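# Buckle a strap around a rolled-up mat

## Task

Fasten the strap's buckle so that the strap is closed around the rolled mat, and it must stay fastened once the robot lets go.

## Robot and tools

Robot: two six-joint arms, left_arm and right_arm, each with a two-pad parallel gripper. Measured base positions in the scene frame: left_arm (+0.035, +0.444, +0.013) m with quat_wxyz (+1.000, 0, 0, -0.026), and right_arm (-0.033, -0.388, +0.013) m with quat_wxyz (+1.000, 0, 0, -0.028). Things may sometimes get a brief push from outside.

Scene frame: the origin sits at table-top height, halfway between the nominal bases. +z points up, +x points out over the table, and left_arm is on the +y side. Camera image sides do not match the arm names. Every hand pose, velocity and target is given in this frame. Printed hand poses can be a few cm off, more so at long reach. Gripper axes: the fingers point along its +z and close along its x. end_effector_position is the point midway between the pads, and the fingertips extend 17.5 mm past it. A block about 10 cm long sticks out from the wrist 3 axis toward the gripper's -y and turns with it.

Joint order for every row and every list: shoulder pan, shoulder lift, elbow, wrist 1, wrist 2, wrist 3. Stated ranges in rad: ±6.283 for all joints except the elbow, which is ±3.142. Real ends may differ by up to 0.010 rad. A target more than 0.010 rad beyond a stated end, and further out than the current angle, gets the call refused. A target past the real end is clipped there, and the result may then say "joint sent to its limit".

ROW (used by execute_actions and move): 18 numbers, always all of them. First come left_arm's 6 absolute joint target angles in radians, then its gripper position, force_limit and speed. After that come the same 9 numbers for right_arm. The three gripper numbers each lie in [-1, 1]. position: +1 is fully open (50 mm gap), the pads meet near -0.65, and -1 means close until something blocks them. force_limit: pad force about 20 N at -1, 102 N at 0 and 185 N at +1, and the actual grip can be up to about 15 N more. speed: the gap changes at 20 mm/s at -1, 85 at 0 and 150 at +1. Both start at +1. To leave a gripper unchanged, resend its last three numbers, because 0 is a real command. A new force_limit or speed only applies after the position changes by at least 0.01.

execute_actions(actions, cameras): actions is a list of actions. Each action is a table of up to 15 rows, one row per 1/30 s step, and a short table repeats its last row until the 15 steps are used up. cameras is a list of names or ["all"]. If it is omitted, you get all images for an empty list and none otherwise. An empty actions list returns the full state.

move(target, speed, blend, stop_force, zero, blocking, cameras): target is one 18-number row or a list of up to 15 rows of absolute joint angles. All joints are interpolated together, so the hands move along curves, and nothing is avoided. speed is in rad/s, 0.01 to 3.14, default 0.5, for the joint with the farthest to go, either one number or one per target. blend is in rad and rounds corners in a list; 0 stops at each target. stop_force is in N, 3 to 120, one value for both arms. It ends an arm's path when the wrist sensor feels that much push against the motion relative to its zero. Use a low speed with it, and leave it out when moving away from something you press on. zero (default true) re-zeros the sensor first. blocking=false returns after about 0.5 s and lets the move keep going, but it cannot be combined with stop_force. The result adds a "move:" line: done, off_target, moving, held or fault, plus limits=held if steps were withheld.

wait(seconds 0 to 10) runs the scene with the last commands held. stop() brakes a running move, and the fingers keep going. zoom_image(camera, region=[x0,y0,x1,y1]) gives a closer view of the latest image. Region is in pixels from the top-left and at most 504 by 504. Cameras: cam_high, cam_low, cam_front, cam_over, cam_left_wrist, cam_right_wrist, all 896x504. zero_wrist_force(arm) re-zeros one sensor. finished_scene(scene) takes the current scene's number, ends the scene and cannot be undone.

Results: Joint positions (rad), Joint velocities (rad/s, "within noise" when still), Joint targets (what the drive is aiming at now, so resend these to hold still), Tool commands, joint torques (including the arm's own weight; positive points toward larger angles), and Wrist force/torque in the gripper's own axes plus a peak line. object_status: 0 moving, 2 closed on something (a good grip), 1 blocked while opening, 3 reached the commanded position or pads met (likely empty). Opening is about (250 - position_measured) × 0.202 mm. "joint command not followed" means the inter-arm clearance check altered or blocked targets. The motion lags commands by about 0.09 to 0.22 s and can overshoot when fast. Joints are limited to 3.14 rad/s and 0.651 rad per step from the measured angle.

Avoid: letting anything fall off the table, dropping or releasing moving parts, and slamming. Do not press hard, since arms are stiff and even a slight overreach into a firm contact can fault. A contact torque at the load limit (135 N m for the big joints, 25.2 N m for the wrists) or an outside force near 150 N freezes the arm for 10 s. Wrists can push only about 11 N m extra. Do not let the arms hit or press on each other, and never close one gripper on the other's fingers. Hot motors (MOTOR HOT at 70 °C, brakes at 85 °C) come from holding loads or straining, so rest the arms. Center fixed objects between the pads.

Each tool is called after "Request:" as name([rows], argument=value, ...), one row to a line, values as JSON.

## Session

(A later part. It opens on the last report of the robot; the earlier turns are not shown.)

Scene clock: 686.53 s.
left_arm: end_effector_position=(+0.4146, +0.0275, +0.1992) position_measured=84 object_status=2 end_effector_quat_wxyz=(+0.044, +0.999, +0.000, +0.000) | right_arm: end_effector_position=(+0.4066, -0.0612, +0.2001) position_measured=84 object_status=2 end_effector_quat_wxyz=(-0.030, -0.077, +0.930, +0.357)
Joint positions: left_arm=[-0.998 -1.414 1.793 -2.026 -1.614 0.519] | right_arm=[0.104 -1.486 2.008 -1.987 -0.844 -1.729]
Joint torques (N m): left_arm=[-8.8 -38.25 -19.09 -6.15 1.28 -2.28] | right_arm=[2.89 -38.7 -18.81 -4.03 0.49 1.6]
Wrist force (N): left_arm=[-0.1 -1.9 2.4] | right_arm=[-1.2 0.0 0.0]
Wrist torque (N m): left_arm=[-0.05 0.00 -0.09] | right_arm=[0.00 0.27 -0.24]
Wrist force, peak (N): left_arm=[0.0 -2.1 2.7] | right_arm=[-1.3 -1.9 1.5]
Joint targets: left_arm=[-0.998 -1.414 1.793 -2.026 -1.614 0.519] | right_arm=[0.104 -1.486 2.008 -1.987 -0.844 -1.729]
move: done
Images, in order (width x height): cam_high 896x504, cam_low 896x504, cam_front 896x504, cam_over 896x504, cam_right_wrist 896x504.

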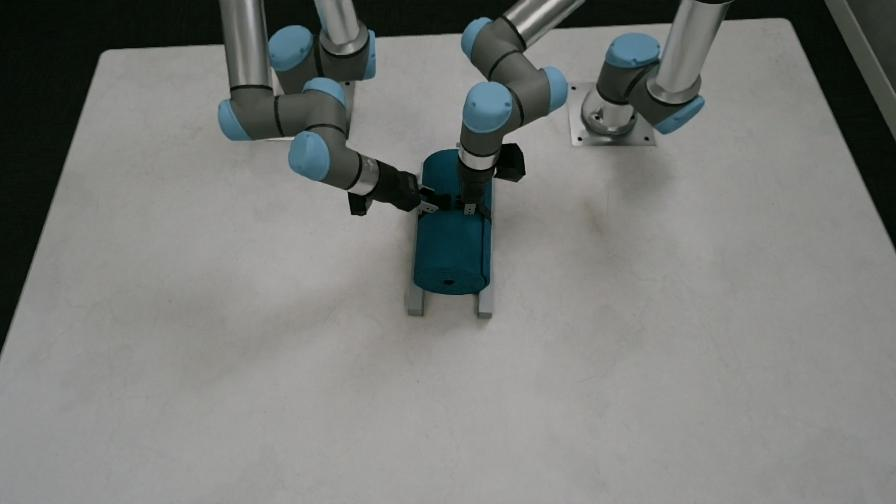

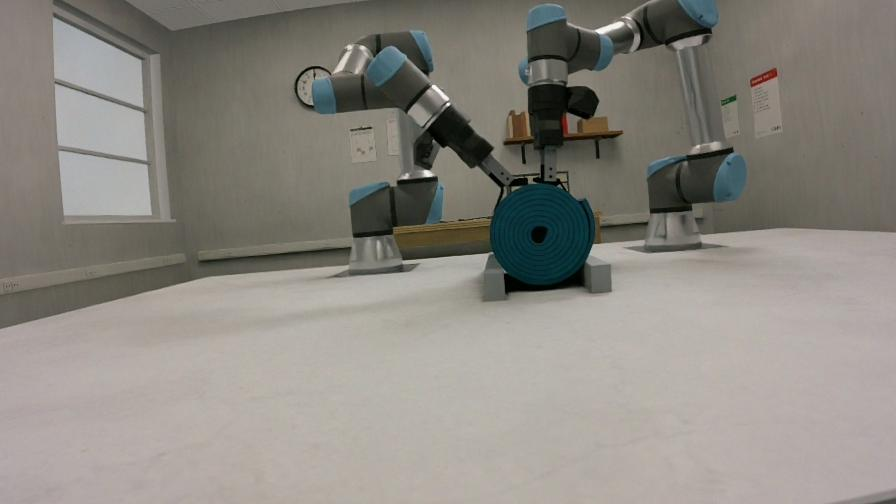

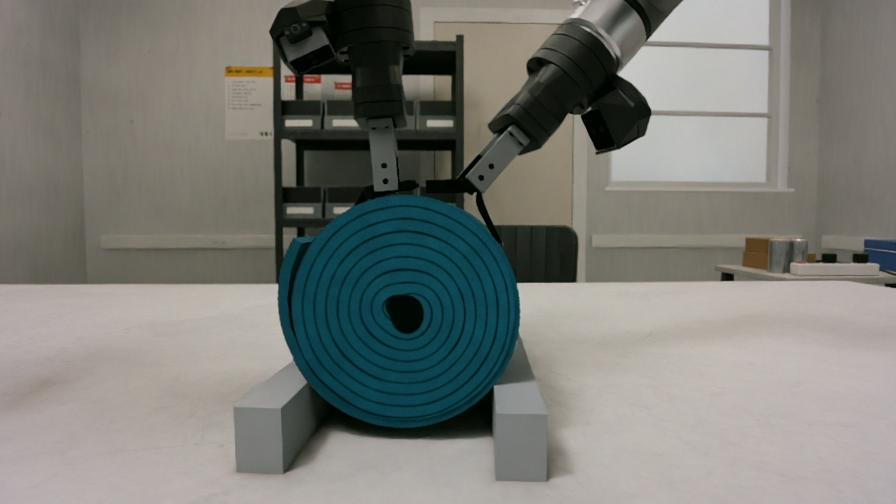

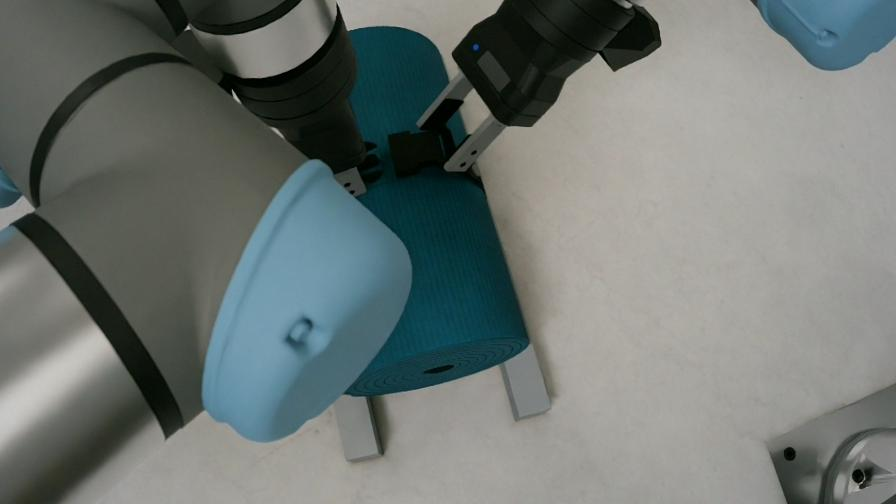

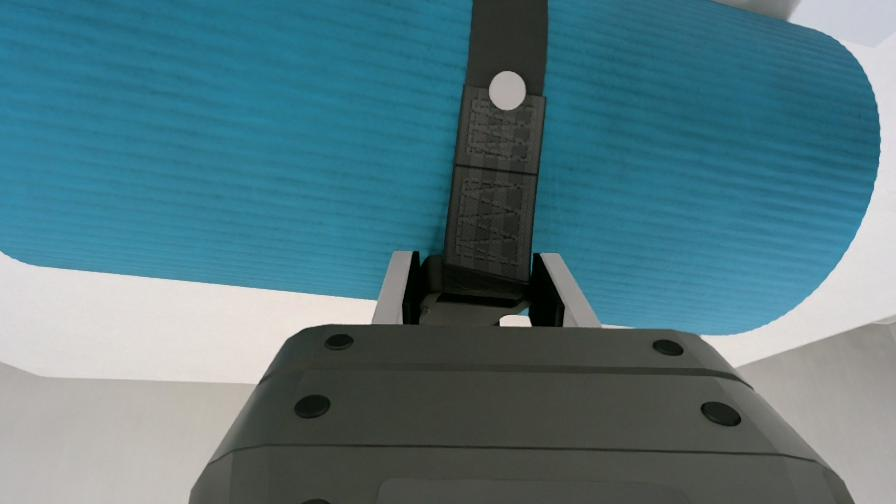

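Request:
move(target=[-1.0066,-1.3986,1.7802,-2.0285,-1.6135,0.5106,-1,-0.6,-1,0.1038,-1.4859,2.0078,-1.9871,-0.8441,-1.7290,-1,-0.6,-1], speed=0.03, stop_force=15, cameras=["cam_high","cam_low","cam_front","cam_over"])

Request:
zoom_image(camera="cam_over", region=[355, 125, 455, 185])

Request:
zoom_image(camera="cam_high", region=[420, 185, 485, 220])

Request:
zoom_image(camera="cam_front", region=[370, 155, 480, 205])

Request:
zoom_image(camera="cam_low", region=[500, 160, 570, 195])

Scene clock: 704.43 s.
left_arm: end_effector_position=(+0.4143, +0.0190, +0.1973) position_measured=84 object_status=2 end_effector_quat_wxyz=(+0.044, +0.999, +0.000, +0.000) | right_arm: end_effector_position=(+0.4065, -0.0612, +0.2001) position_measured=84 object_status=2 end_effector_quat_wxyz=(-0.030, -0.077, +0.930, +0.357)
Joint positions: left_arm=[-1.007 -1.399 1.78 -2.029 -1.613 0.511] | right_arm=[0.104 -1.486 2.008 -1.987 -0.844 -1.729]
Joint torques (N m): left_arm=[9.59 -43.78 -19.62 -2.56 0.38 2.18] | right_arm=[6.61 -38.77 -17.57 -4.2 -1.18 -0.44]
Wrist force (N): left_arm=[0.0 -2.4 2.3] | right_arm=[-1.1 0.0 0.2]
Wrist torque (N m): left_arm=[-0.05 -0.02 0.03] | right_arm=[0.01 0.26 -0.25]
Wrist force, peak (N): left_arm=[-0.1 -2.3 3.0] | right_arm=[-1.3 0.0 0.1]
Joint targets: left_arm=[-1.007 -1.399 1.780 -2.029 -1.613 0.511] | right_arm=[0.104 -1.486 2.008 -1.987 -0.844 -1.729]
move: done
Images, in order (width x height): cam_high 896x504, cam_low 896x504, cam_front 896x504, cam_over 896x504.

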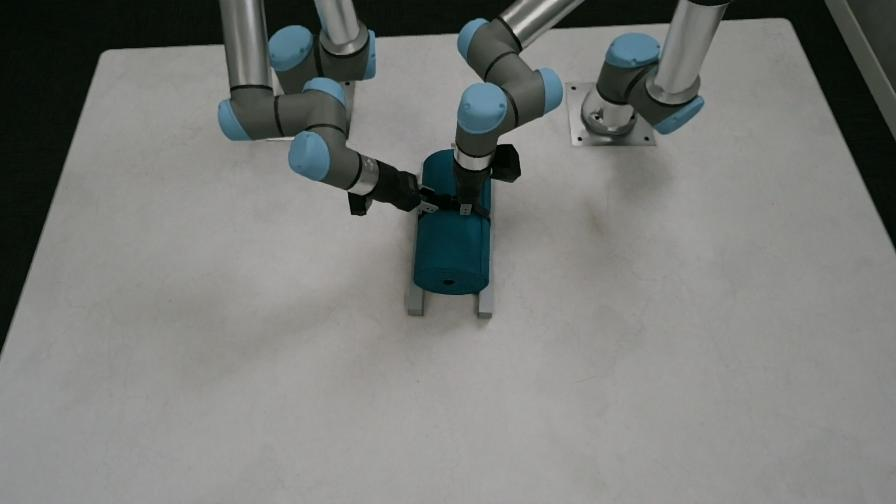

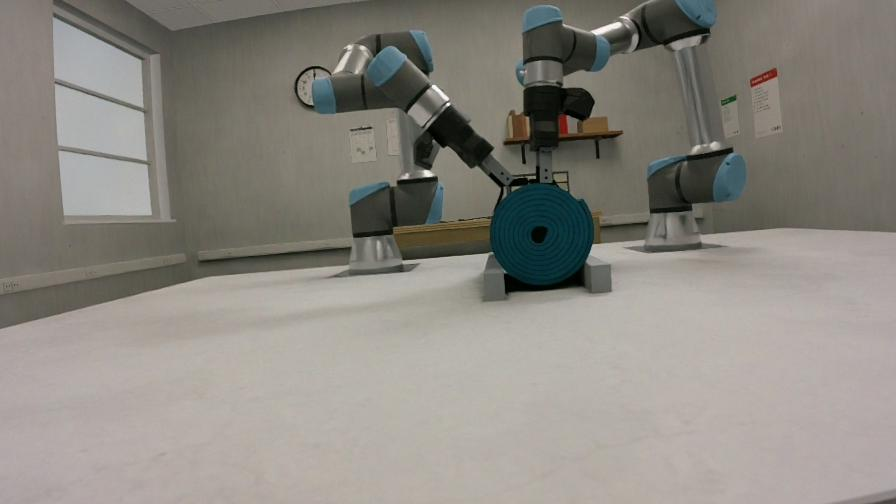

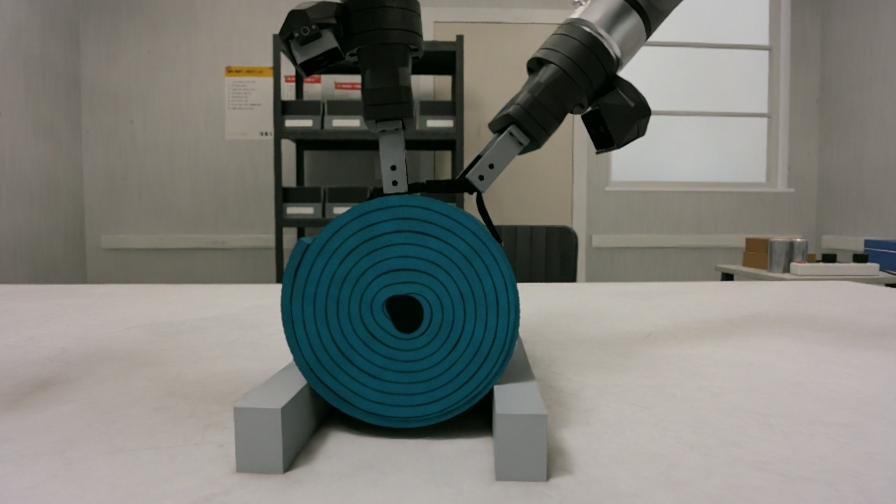

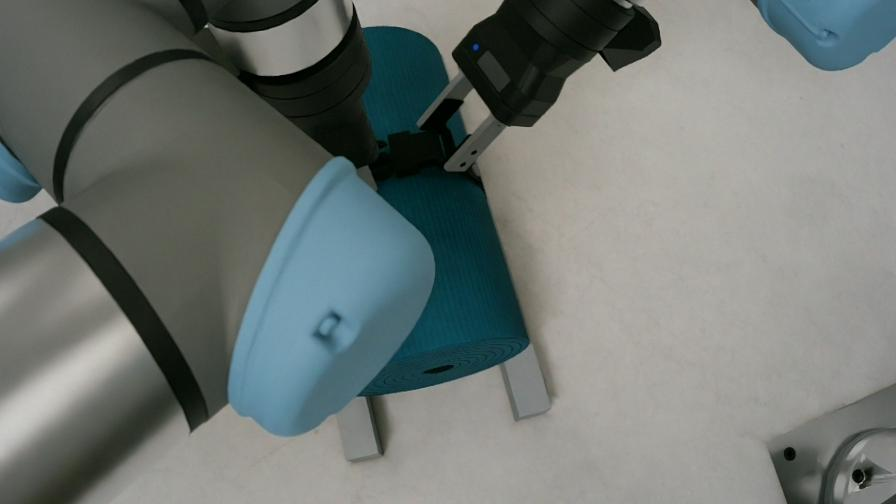

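Scaled by 5.040.

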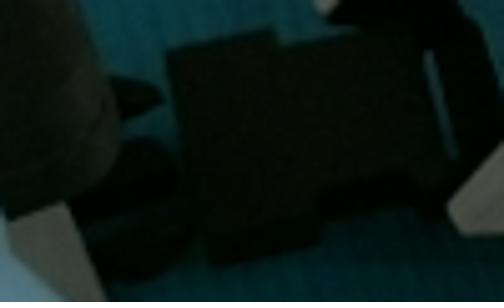

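Scaled by 7.754.

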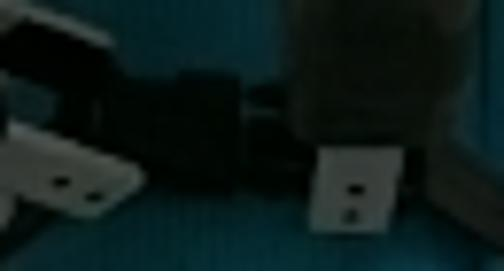

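Scaled by 4.582.

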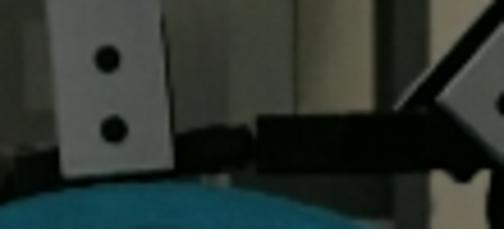

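Scaled by 7.200.

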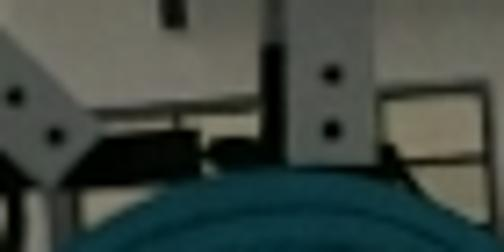

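Request:
move(target=[-1.0187,-1.3802,1.7579,-2.0250,-1.6125,0.4987,-1,-0.6,-1,0.1038,-1.4859,2.0078,-1.9871,-0.8441,-1.7290,-1,-0.6,-1], speed=0.02, stop_force=15, cameras=["cam_high","cam_low","cam_front","cam_over"])

Request:
zoom_image(camera="cam_over", region=[355, 125, 455, 185])

Request:
zoom_image(camera="cam_high", region=[420, 185, 485, 220])

Request:
zoom_image(camera="cam_front", region=[370, 155, 480, 205])

Request:
zoom_image(camera="cam_low", region=[500, 160, 570, 195])

Scene clock: 733.10 s.
left_arm: end_effector_position=(+0.4137, +0.0113, +0.1974) position_measured=84 object_status=2 end_effector_quat_wxyz=(+0.044, +0.999, +0.000, +0.000) | right_arm: end_effector_position=(+0.4065, -0.0612, +0.2001) position_measured=84 object_status=2 end_effector_quat_wxyz=(-0.030, -0.077, +0.930, +0.357)
Joint positions: left_arm=[-1.015 -1.387 1.766 -2.026 -1.613 0.503] | right_arm=[0.104 -1.486 2.008 -1.987 -0.844 -1.729]
Joint torques (N m): left_arm=[4.01 -46.57 -22.95 -8.82 -3.58 2.44] | right_arm=[5.98 -34.88 -18.26 -3.81 5.46 -0.43]
Wrist force (N): left_arm=[1.4 -13.8 3.8] | right_arm=[2.0 -5.9 -7.3]
Wrist torque (N m): left_arm=[-0.12 -0.09 0.05] | right_arm=[-0.17 0.23 -0.39]
Wrist force, peak (N): left_arm=[1.8 -19.3 4.0] | right_arm=[3.0 -10.1 -10.9]
Joint targets: left_arm=[-1.015 -1.387 1.766 -2.026 -1.613 0.503] | right_arm=[0.104 -1.486 2.008 -1.987 -0.844 -1.729]
move: contact (left_arm)
Images, in order (width x height): cam_high 896x504, cam_low 896x504, cam_front 896x504, cam_over 896x504.

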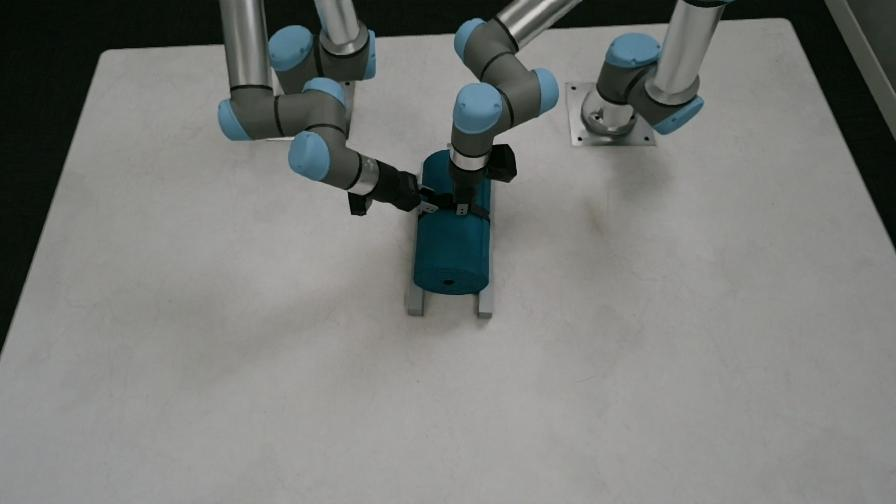

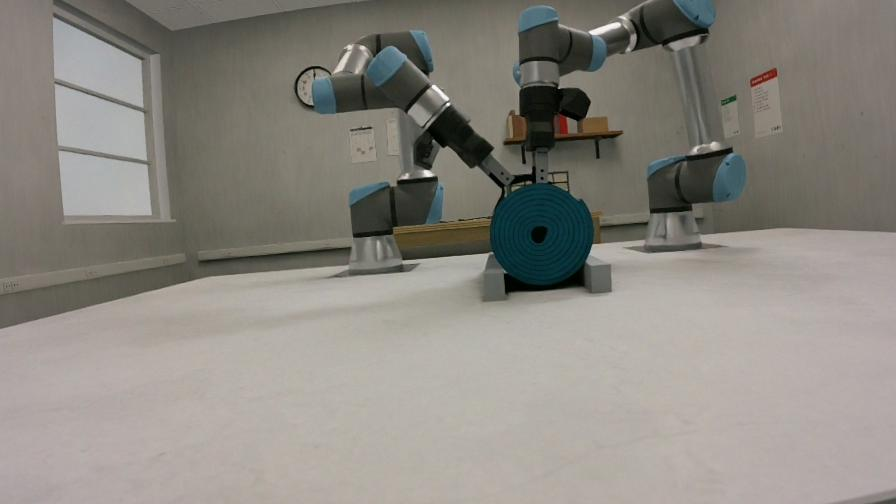

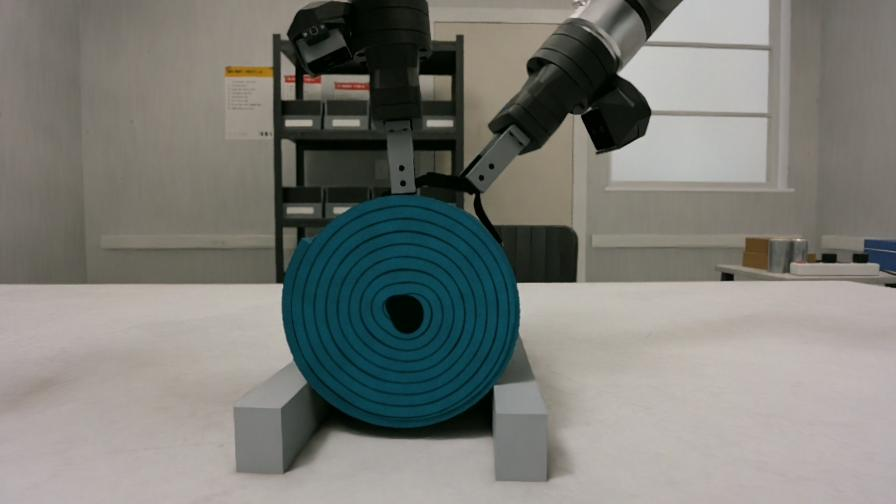

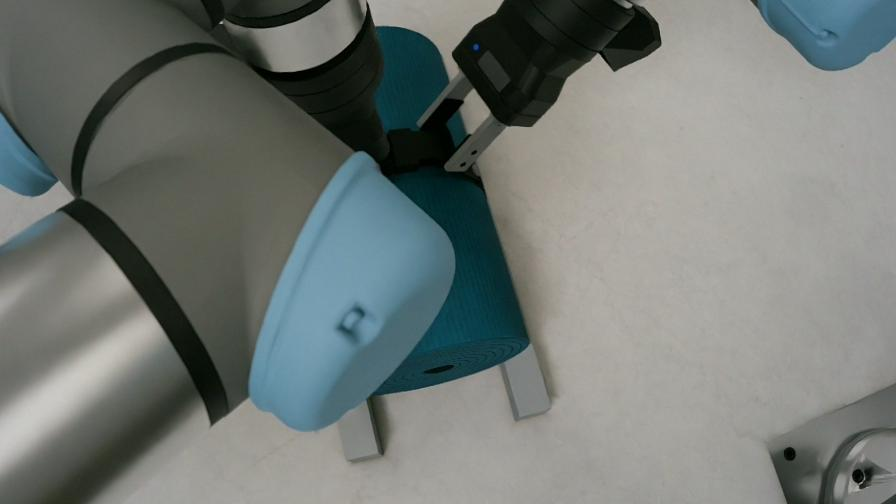

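Scaled by 5.040.

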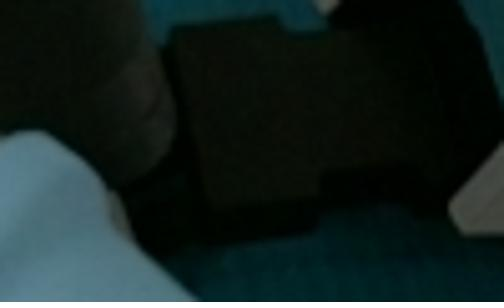

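Scaled by 7.754.

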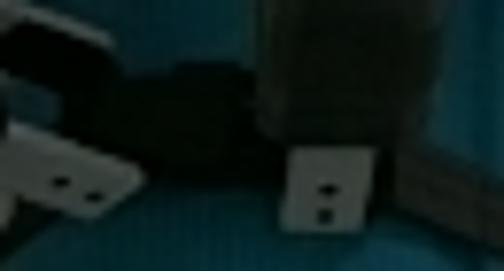

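Scaled by 4.582.

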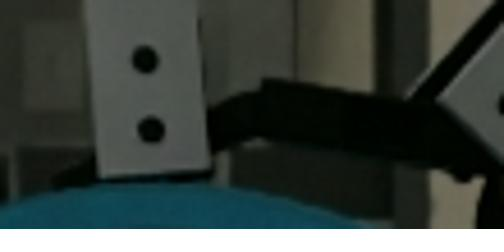

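Scaled by 7.200.

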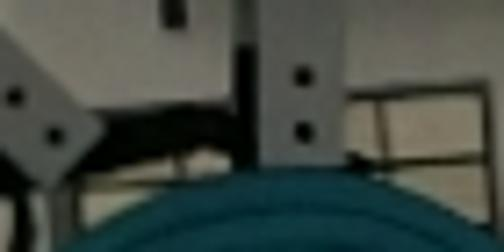

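Request:
move(target=[-1.0066,-1.3986,1.7802,-2.0285,-1.6135,0.5106,-1,-0.6,-1,0.1038,-1.4859,2.0078,-1.9871,-0.8441,-1.7290,-1,-0.6,-1], speed=0.03, cameras=["cam_high","cam_low","cam_front","cam_over","cam_left_wrist","cam_right_wrist"])

Request:
zoom_image(camera="cam_over", region=[355, 125, 455, 185])

Request:
zoom_image(camera="cam_high", region=[420, 185, 485, 220])

Request:
zoom_image(camera="cam_front", region=[370, 155, 480, 205])

Request:
zoom_image(camera="cam_low", region=[500, 160, 570, 195])

Request:
zoom_image(camera="cam_left_wrist", region=[380, 200, 580, 350])

Scene clock: 740.07 s.
left_arm: end_effector_position=(+0.4143, +0.0191, +0.1973) position_measured=84 object_status=2 end_effector_quat_wxyz=(+0.044, +0.999, +0.000, +0.000) | right_arm: end_effector_position=(+0.4065, -0.0612, +0.2001) position_measured=84 object_status=2 end_effector_quat_wxyz=(-0.030, -0.077, +0.930, +0.357)
Joint positions: left_arm=[-1.006 -1.399 1.78 -2.029 -1.614 0.511] | right_arm=[0.104 -1.486 2.008 -1.987 -0.844 -1.729]
Joint torques (N m): left_arm=[-2.34 -31.92 -31.3 -5.44 -1.63 0.56] | right_arm=[5.41 -23.92 -20.7 -2.62 0.35 -0.5]
Wrist force (N): left_arm=[-0.2 -1.9 1.8] | right_arm=[-1.0 0.1 0.2]
Wrist torque (N m): left_arm=[0.01 0.01 -0.10] | right_arm=[0.02 0.23 -0.25]
Wrist force, peak (N): left_arm=[1.4 -14.0 4.1] | right_arm=[2.0 -6.4 -7.1]
Joint targets: left_arm=[-1.007 -1.399 1.780 -2.029 -1.613 0.511] | right_arm=[0.104 -1.486 2.008 -1.987 -0.844 -1.729]
move: done

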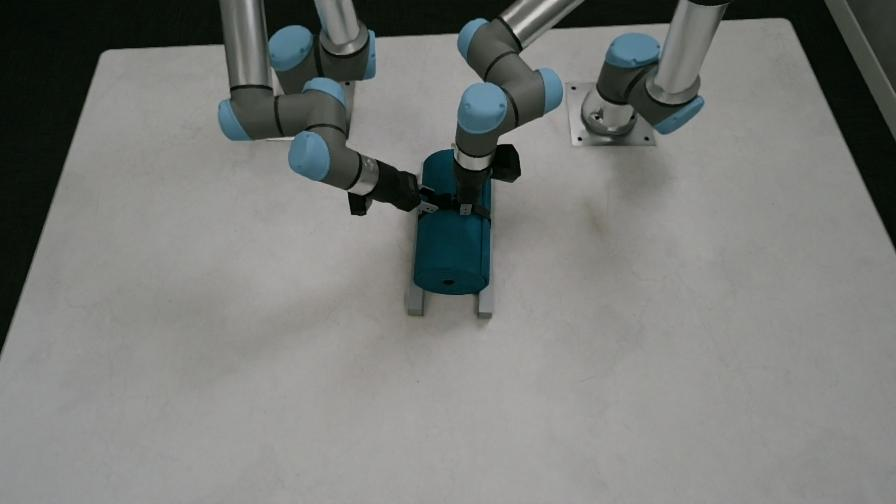

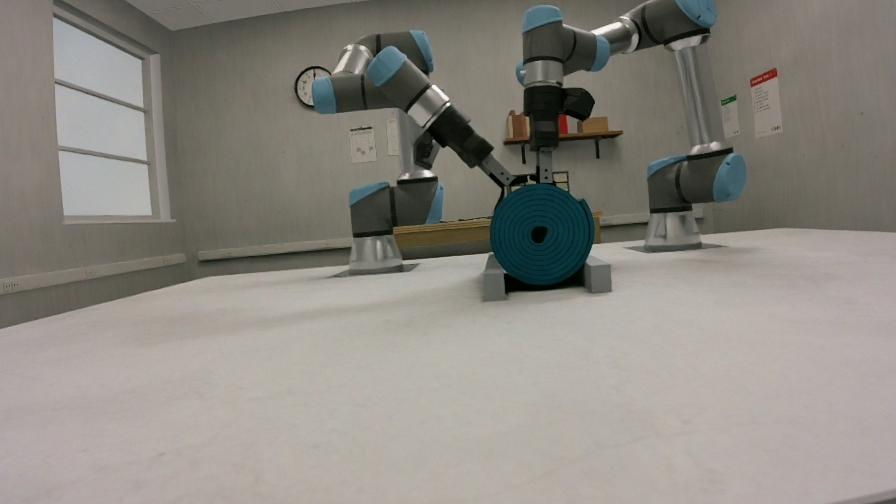

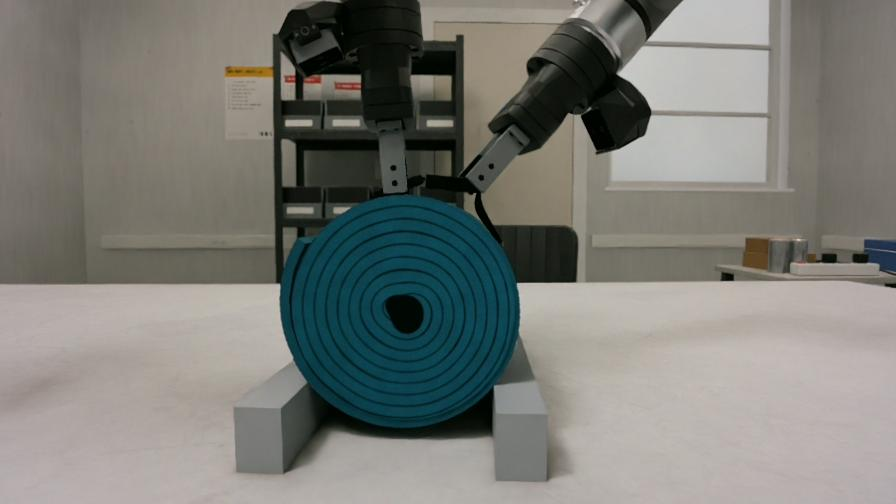

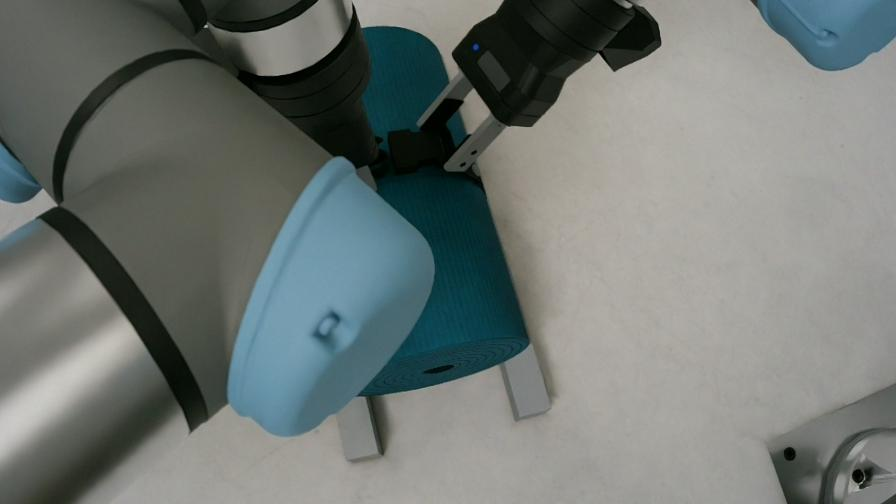

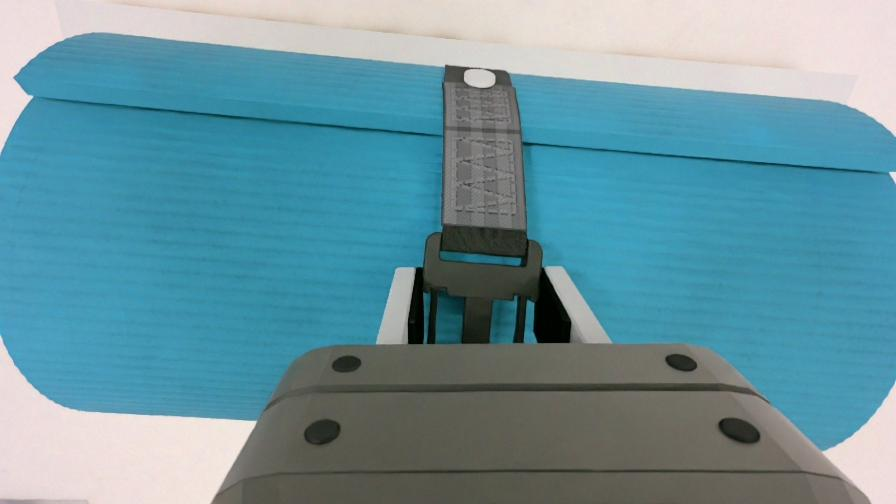

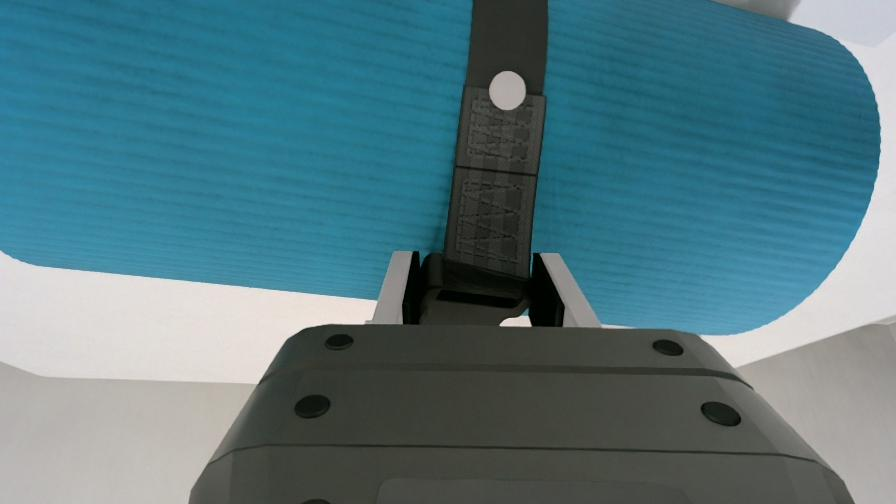

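Scaled by 5.040.

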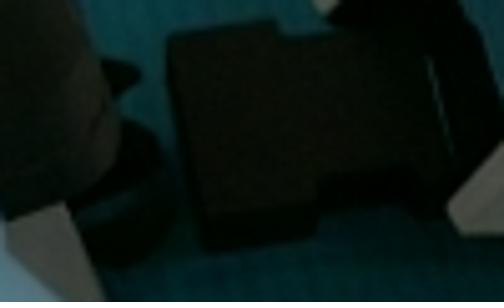

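Scaled by 7.754.

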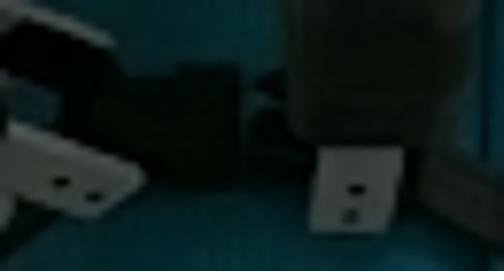

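Scaled by 4.582.

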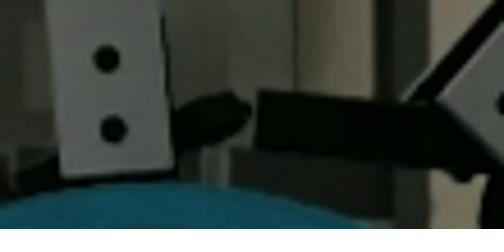

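Scaled by 7.200.

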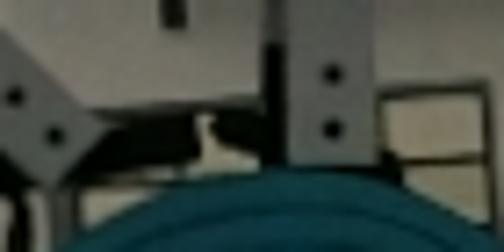

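Scaled by 2.520.

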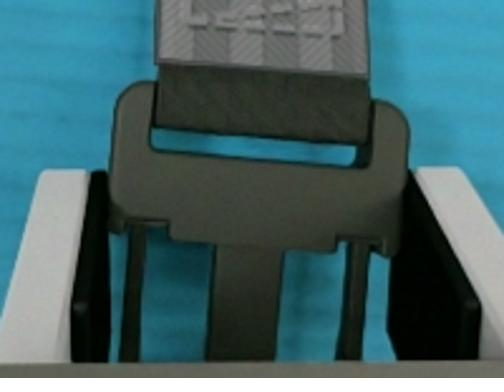

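Request:
move(target=[-1.0010,-1.3933,1.8147,-2.0680,-1.6139,0.5162,-1,-0.6,-1,0.1038,-1.4859,2.0078,-1.9871,-0.8441,-1.7290,-1,-0.6,-1], speed=0.03, stop_force=6, cameras=["cam_front","cam_left_wrist"])

Request:
zoom_image(camera="cam_front", region=[340, 155, 480, 215])

Scene clock: 771.90 s.
left_arm: end_effector_position=(+0.4145, +0.0225, +0.1877) position_measured=84 object_status=2 end_effector_quat_wxyz=(+0.044, +0.999, +0.000, +0.000) | right_arm: end_effector_position=(+0.4065, -0.0612, +0.2001) position_measured=84 object_status=2 end_effector_quat_wxyz=(-0.030, -0.077, +0.930, +0.357)
Joint positions: left_arm=[-1.003 -1.395 1.803 -2.054 -1.614 0.514] | right_arm=[0.104 -1.486 2.008 -1.987 -0.844 -1.729]
Joint torques (N m): left_arm=[-7.38 -36.79 -28.87 -1.19 1.99 -2.37] | right_arm=[2.71 -19.18 -23.89 -1.61 -1.11 -0.32]
Motor temperatures (°C): left_arm=[28 33 32 34 37 34] | right_arm=[38 35 25 30 45 39]
Wrist force (N): left_arm=[-0.9 -0.4 -4.0] | right_arm=[-1.1 0.2 0.1]
Wrist torque (N m): left_arm=[0.03 -0.11 -0.11] | right_arm=[0.04 0.26 -0.25]
Wrist force, peak (N): left_arm=[-1.3 0.5 -11.5] | right_arm=[-1.4 0.2 0.1]
Joint targets: left_arm=[-1.003 -1.395 1.803 -2.054 -1.614 0.514] | right_arm=[0.104 -1.486 2.008 -1.987 -0.844 -1.729]
move: contact (left_arm); left_arm: the wrist 1 is farthest, 0.014 rad from its target
Images, in order (width x height): cam_front 896x504, cam_left_wrist 896x504.

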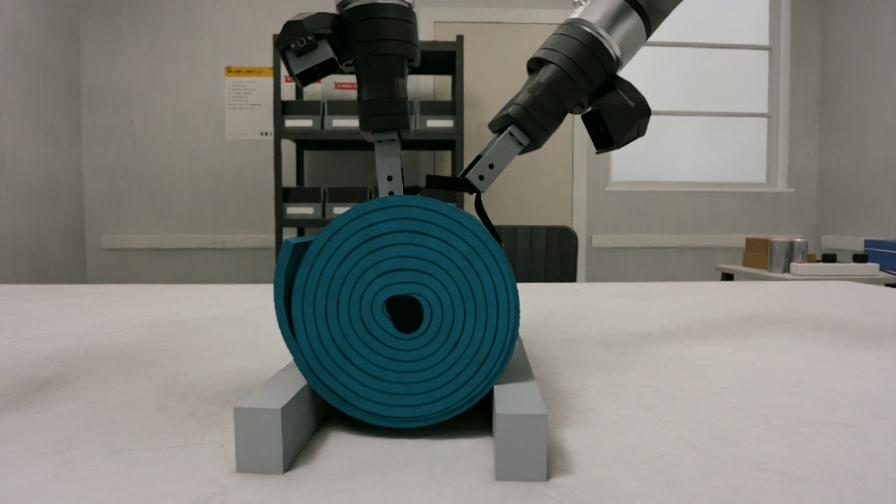

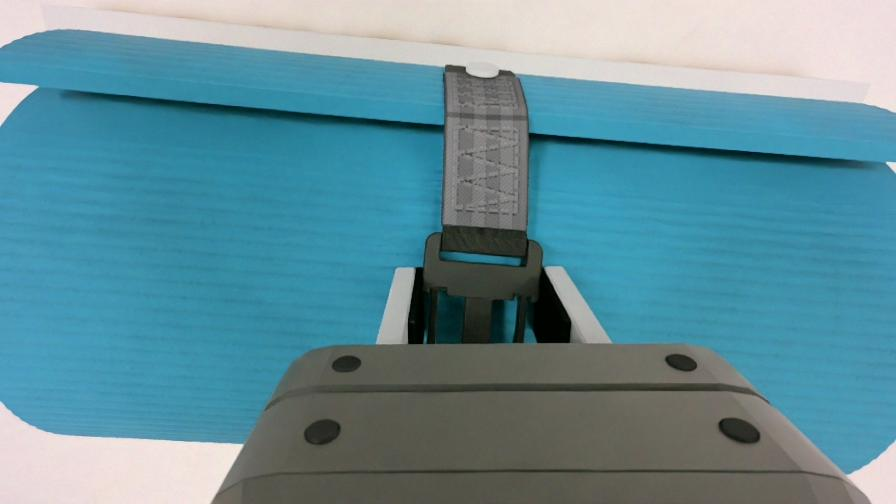

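Scaled by 3.600.

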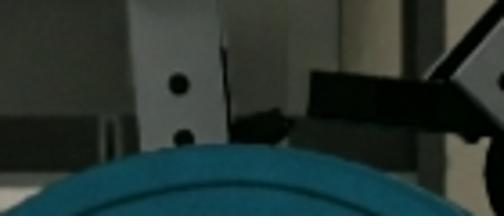

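Request:
move(target=[-1.003,-1.395,1.803,-2.054,-1.614,0.514,0.9,-0.2,-1,0.1038,-1.4859,2.0078,-1.9871,-0.8441,-1.7290,-1,-0.6,-1], cameras=["cam_front","cam_left_wrist"])

Request:
zoom_image(camera="cam_front", region=[340, 155, 480, 215])

Request:
zoom_image(camera="cam_left_wrist", region=[350, 160, 610, 350])

Scene clock: 776.07 s.
left_arm: end_effector_position=(+0.4144, +0.0226, +0.1874) position_measured=18 object_status=3 end_effector_quat_wxyz=(+0.043, +0.999, +0.000, +0.000) | right_arm: end_effector_position=(+0.4065, -0.0612, +0.2001) position_measured=84 object_status=2 end_effector_quat_wxyz=(-0.030, -0.077, +0.930, +0.357)
Joint positions: left_arm=[-1.003 -1.395 1.803 -2.054 -1.614 0.514] | right_arm=[0.104 -1.486 2.008 -1.987 -0.844 -1.729]
Joint torques (N m): left_arm=[-8.56 -22.08 -13.73 0.26 -2.4 -1] | right_arm=[-0.16 -19.53 -26.33 -1.55 -1.11 -0.15]
Wrist force (N): left_arm=[3.9 -1.0 -6.2] | right_arm=[-1.1 -0.1 0.1]
Wrist torque (N m): left_arm=[-0.02 -0.11 -0.09] | right_arm=[-0.02 0.26 -0.25]
Wrist force, peak (N): left_arm=[4.0 -0.9 -6.6] | right_arm=[-1.3 -0.1 0.1]
Joint targets: left_arm=[-1.003 -1.395 1.803 -2.054 -1.614 0.514] | right_arm=[0.104 -1.486 2.008 -1.987 -0.844 -1.729]
move: done
Images, in order (width x height): cam_front 896x504, cam_left_wrist 896x504.

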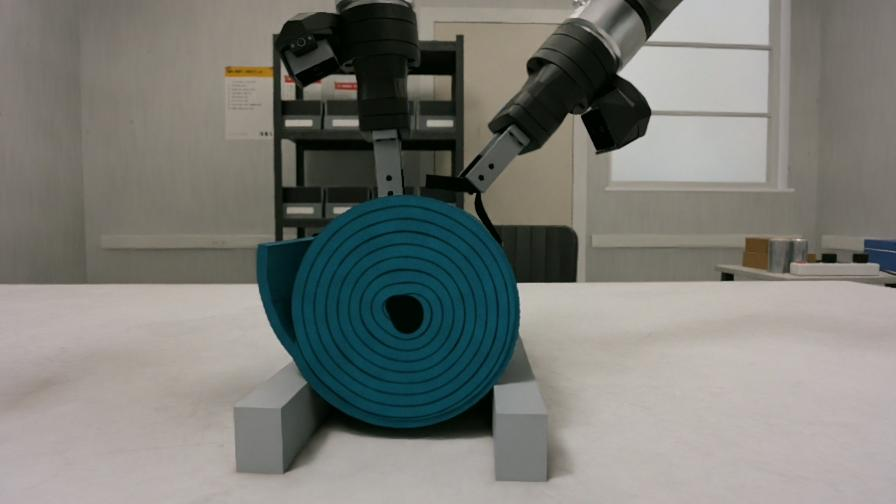

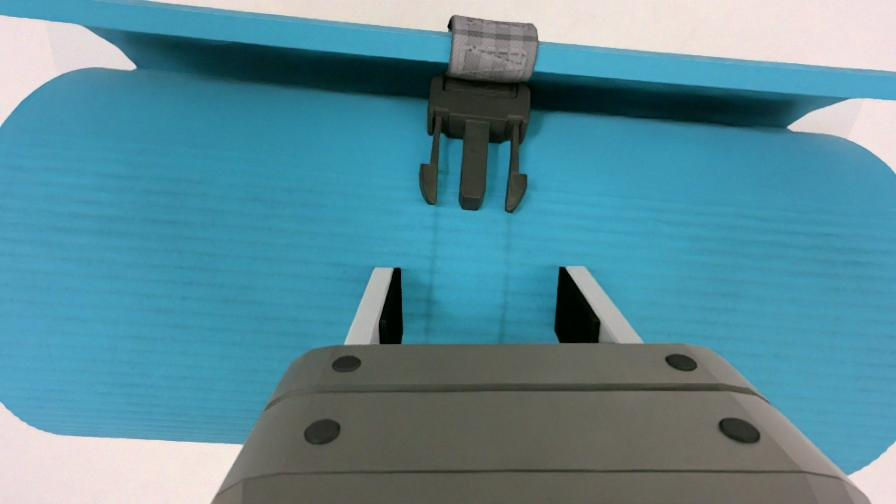

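Scaled by 3.600.

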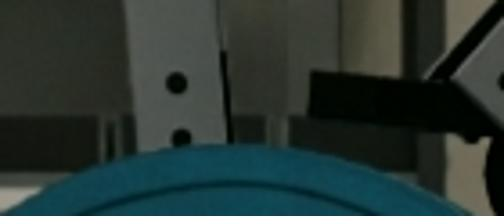

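Scaled by 1.938.

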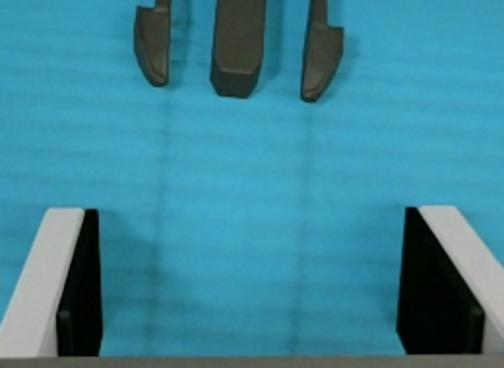

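Request:
move([
  [-0.9209,-1.5018,1.9490,-2.3102,-1.7645,0.5695,0.9,-0.2,-1,0.1038,-1.4859,2.0078,-1.9871,-0.8441,-1.7290,-1,-0.6,-1],
  [-0.6771,-1.4322,2.3153,-3.0414,-2.1262,0.6695,1,-0.2,-1,0.1038,-1.4859,2.0078,-1.9871,-0.8441,-1.7290,-1,-0.6,-1],
], blend=[0.1,0], speed=0.3, cameras=["cam_front","cam_left_wrist"])

Request:
zoom_image(camera="cam_front", region=[200, 130, 420, 280])

Scene clock: 811.10 s.
left_arm: end_effector_position=(+0.4154, +0.0996, +0.1651) position_measured=3 object_status=3 end_effector_quat_wxyz=(+0.383, +0.924, +0.000, +0.000) | right_arm: end_effector_position=(+0.4065, -0.0612, +0.2001) position_measured=84 object_status=2 end_effector_quat_wxyz=(-0.030, -0.077, +0.930, +0.357)
Joint positions: left_arm=[-0.677 -1.432 2.315 -3.041 -2.126 0.669] | right_arm=[0.104 -1.486 2.008 -1.987 -0.844 -1.729]
Joint torques (N m): left_arm=[-7.33 -35.24 -20.92 -5.63 -1.97 -2.65] | right_arm=[-5.43 -19.34 -31.21 -1.57 -1.13 -0.04]
Wrist force (N): left_arm=[-0.5 -1.7 0.7] | right_arm=[-1.1 0.2 0.2]
Wrist torque (N m): left_arm=[-0.23 0.16 -0.22] | right_arm=[0.03 0.26 -0.25]
Wrist force, peak (N): left_arm=[4.7 -0.4 -8.1] | right_arm=[-1.4 0.0 0.2]
Joint targets: left_arm=[-0.677 -1.432 2.315 -3.041 -2.126 0.669] | right_arm=[0.104 -1.486 2.008 -1.987 -0.844 -1.729]
move: done
Images, in order (width x height): cam_front 896x504, cam_left_wrist 896x504.

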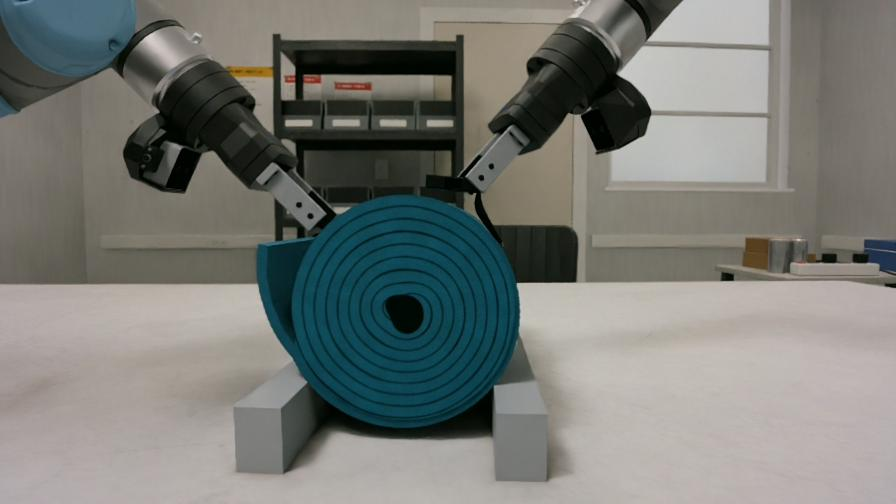

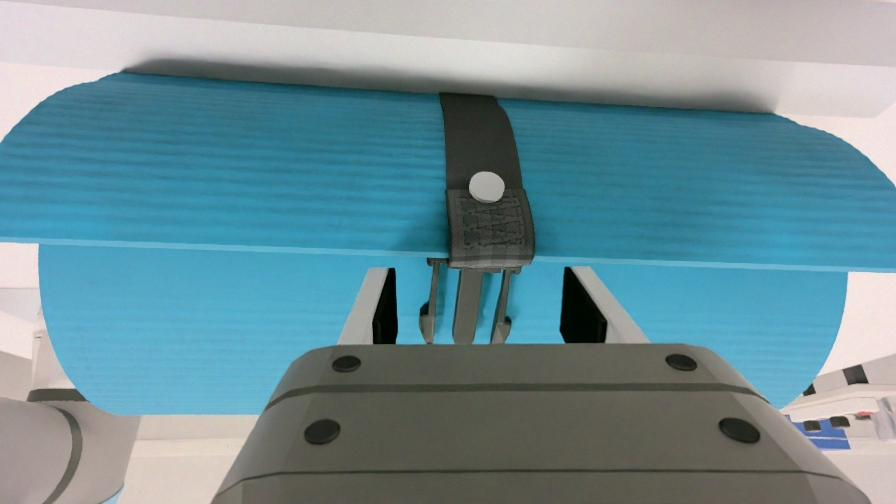

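Scaled by 2.291.

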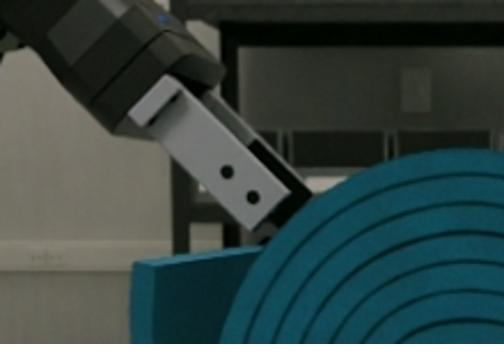

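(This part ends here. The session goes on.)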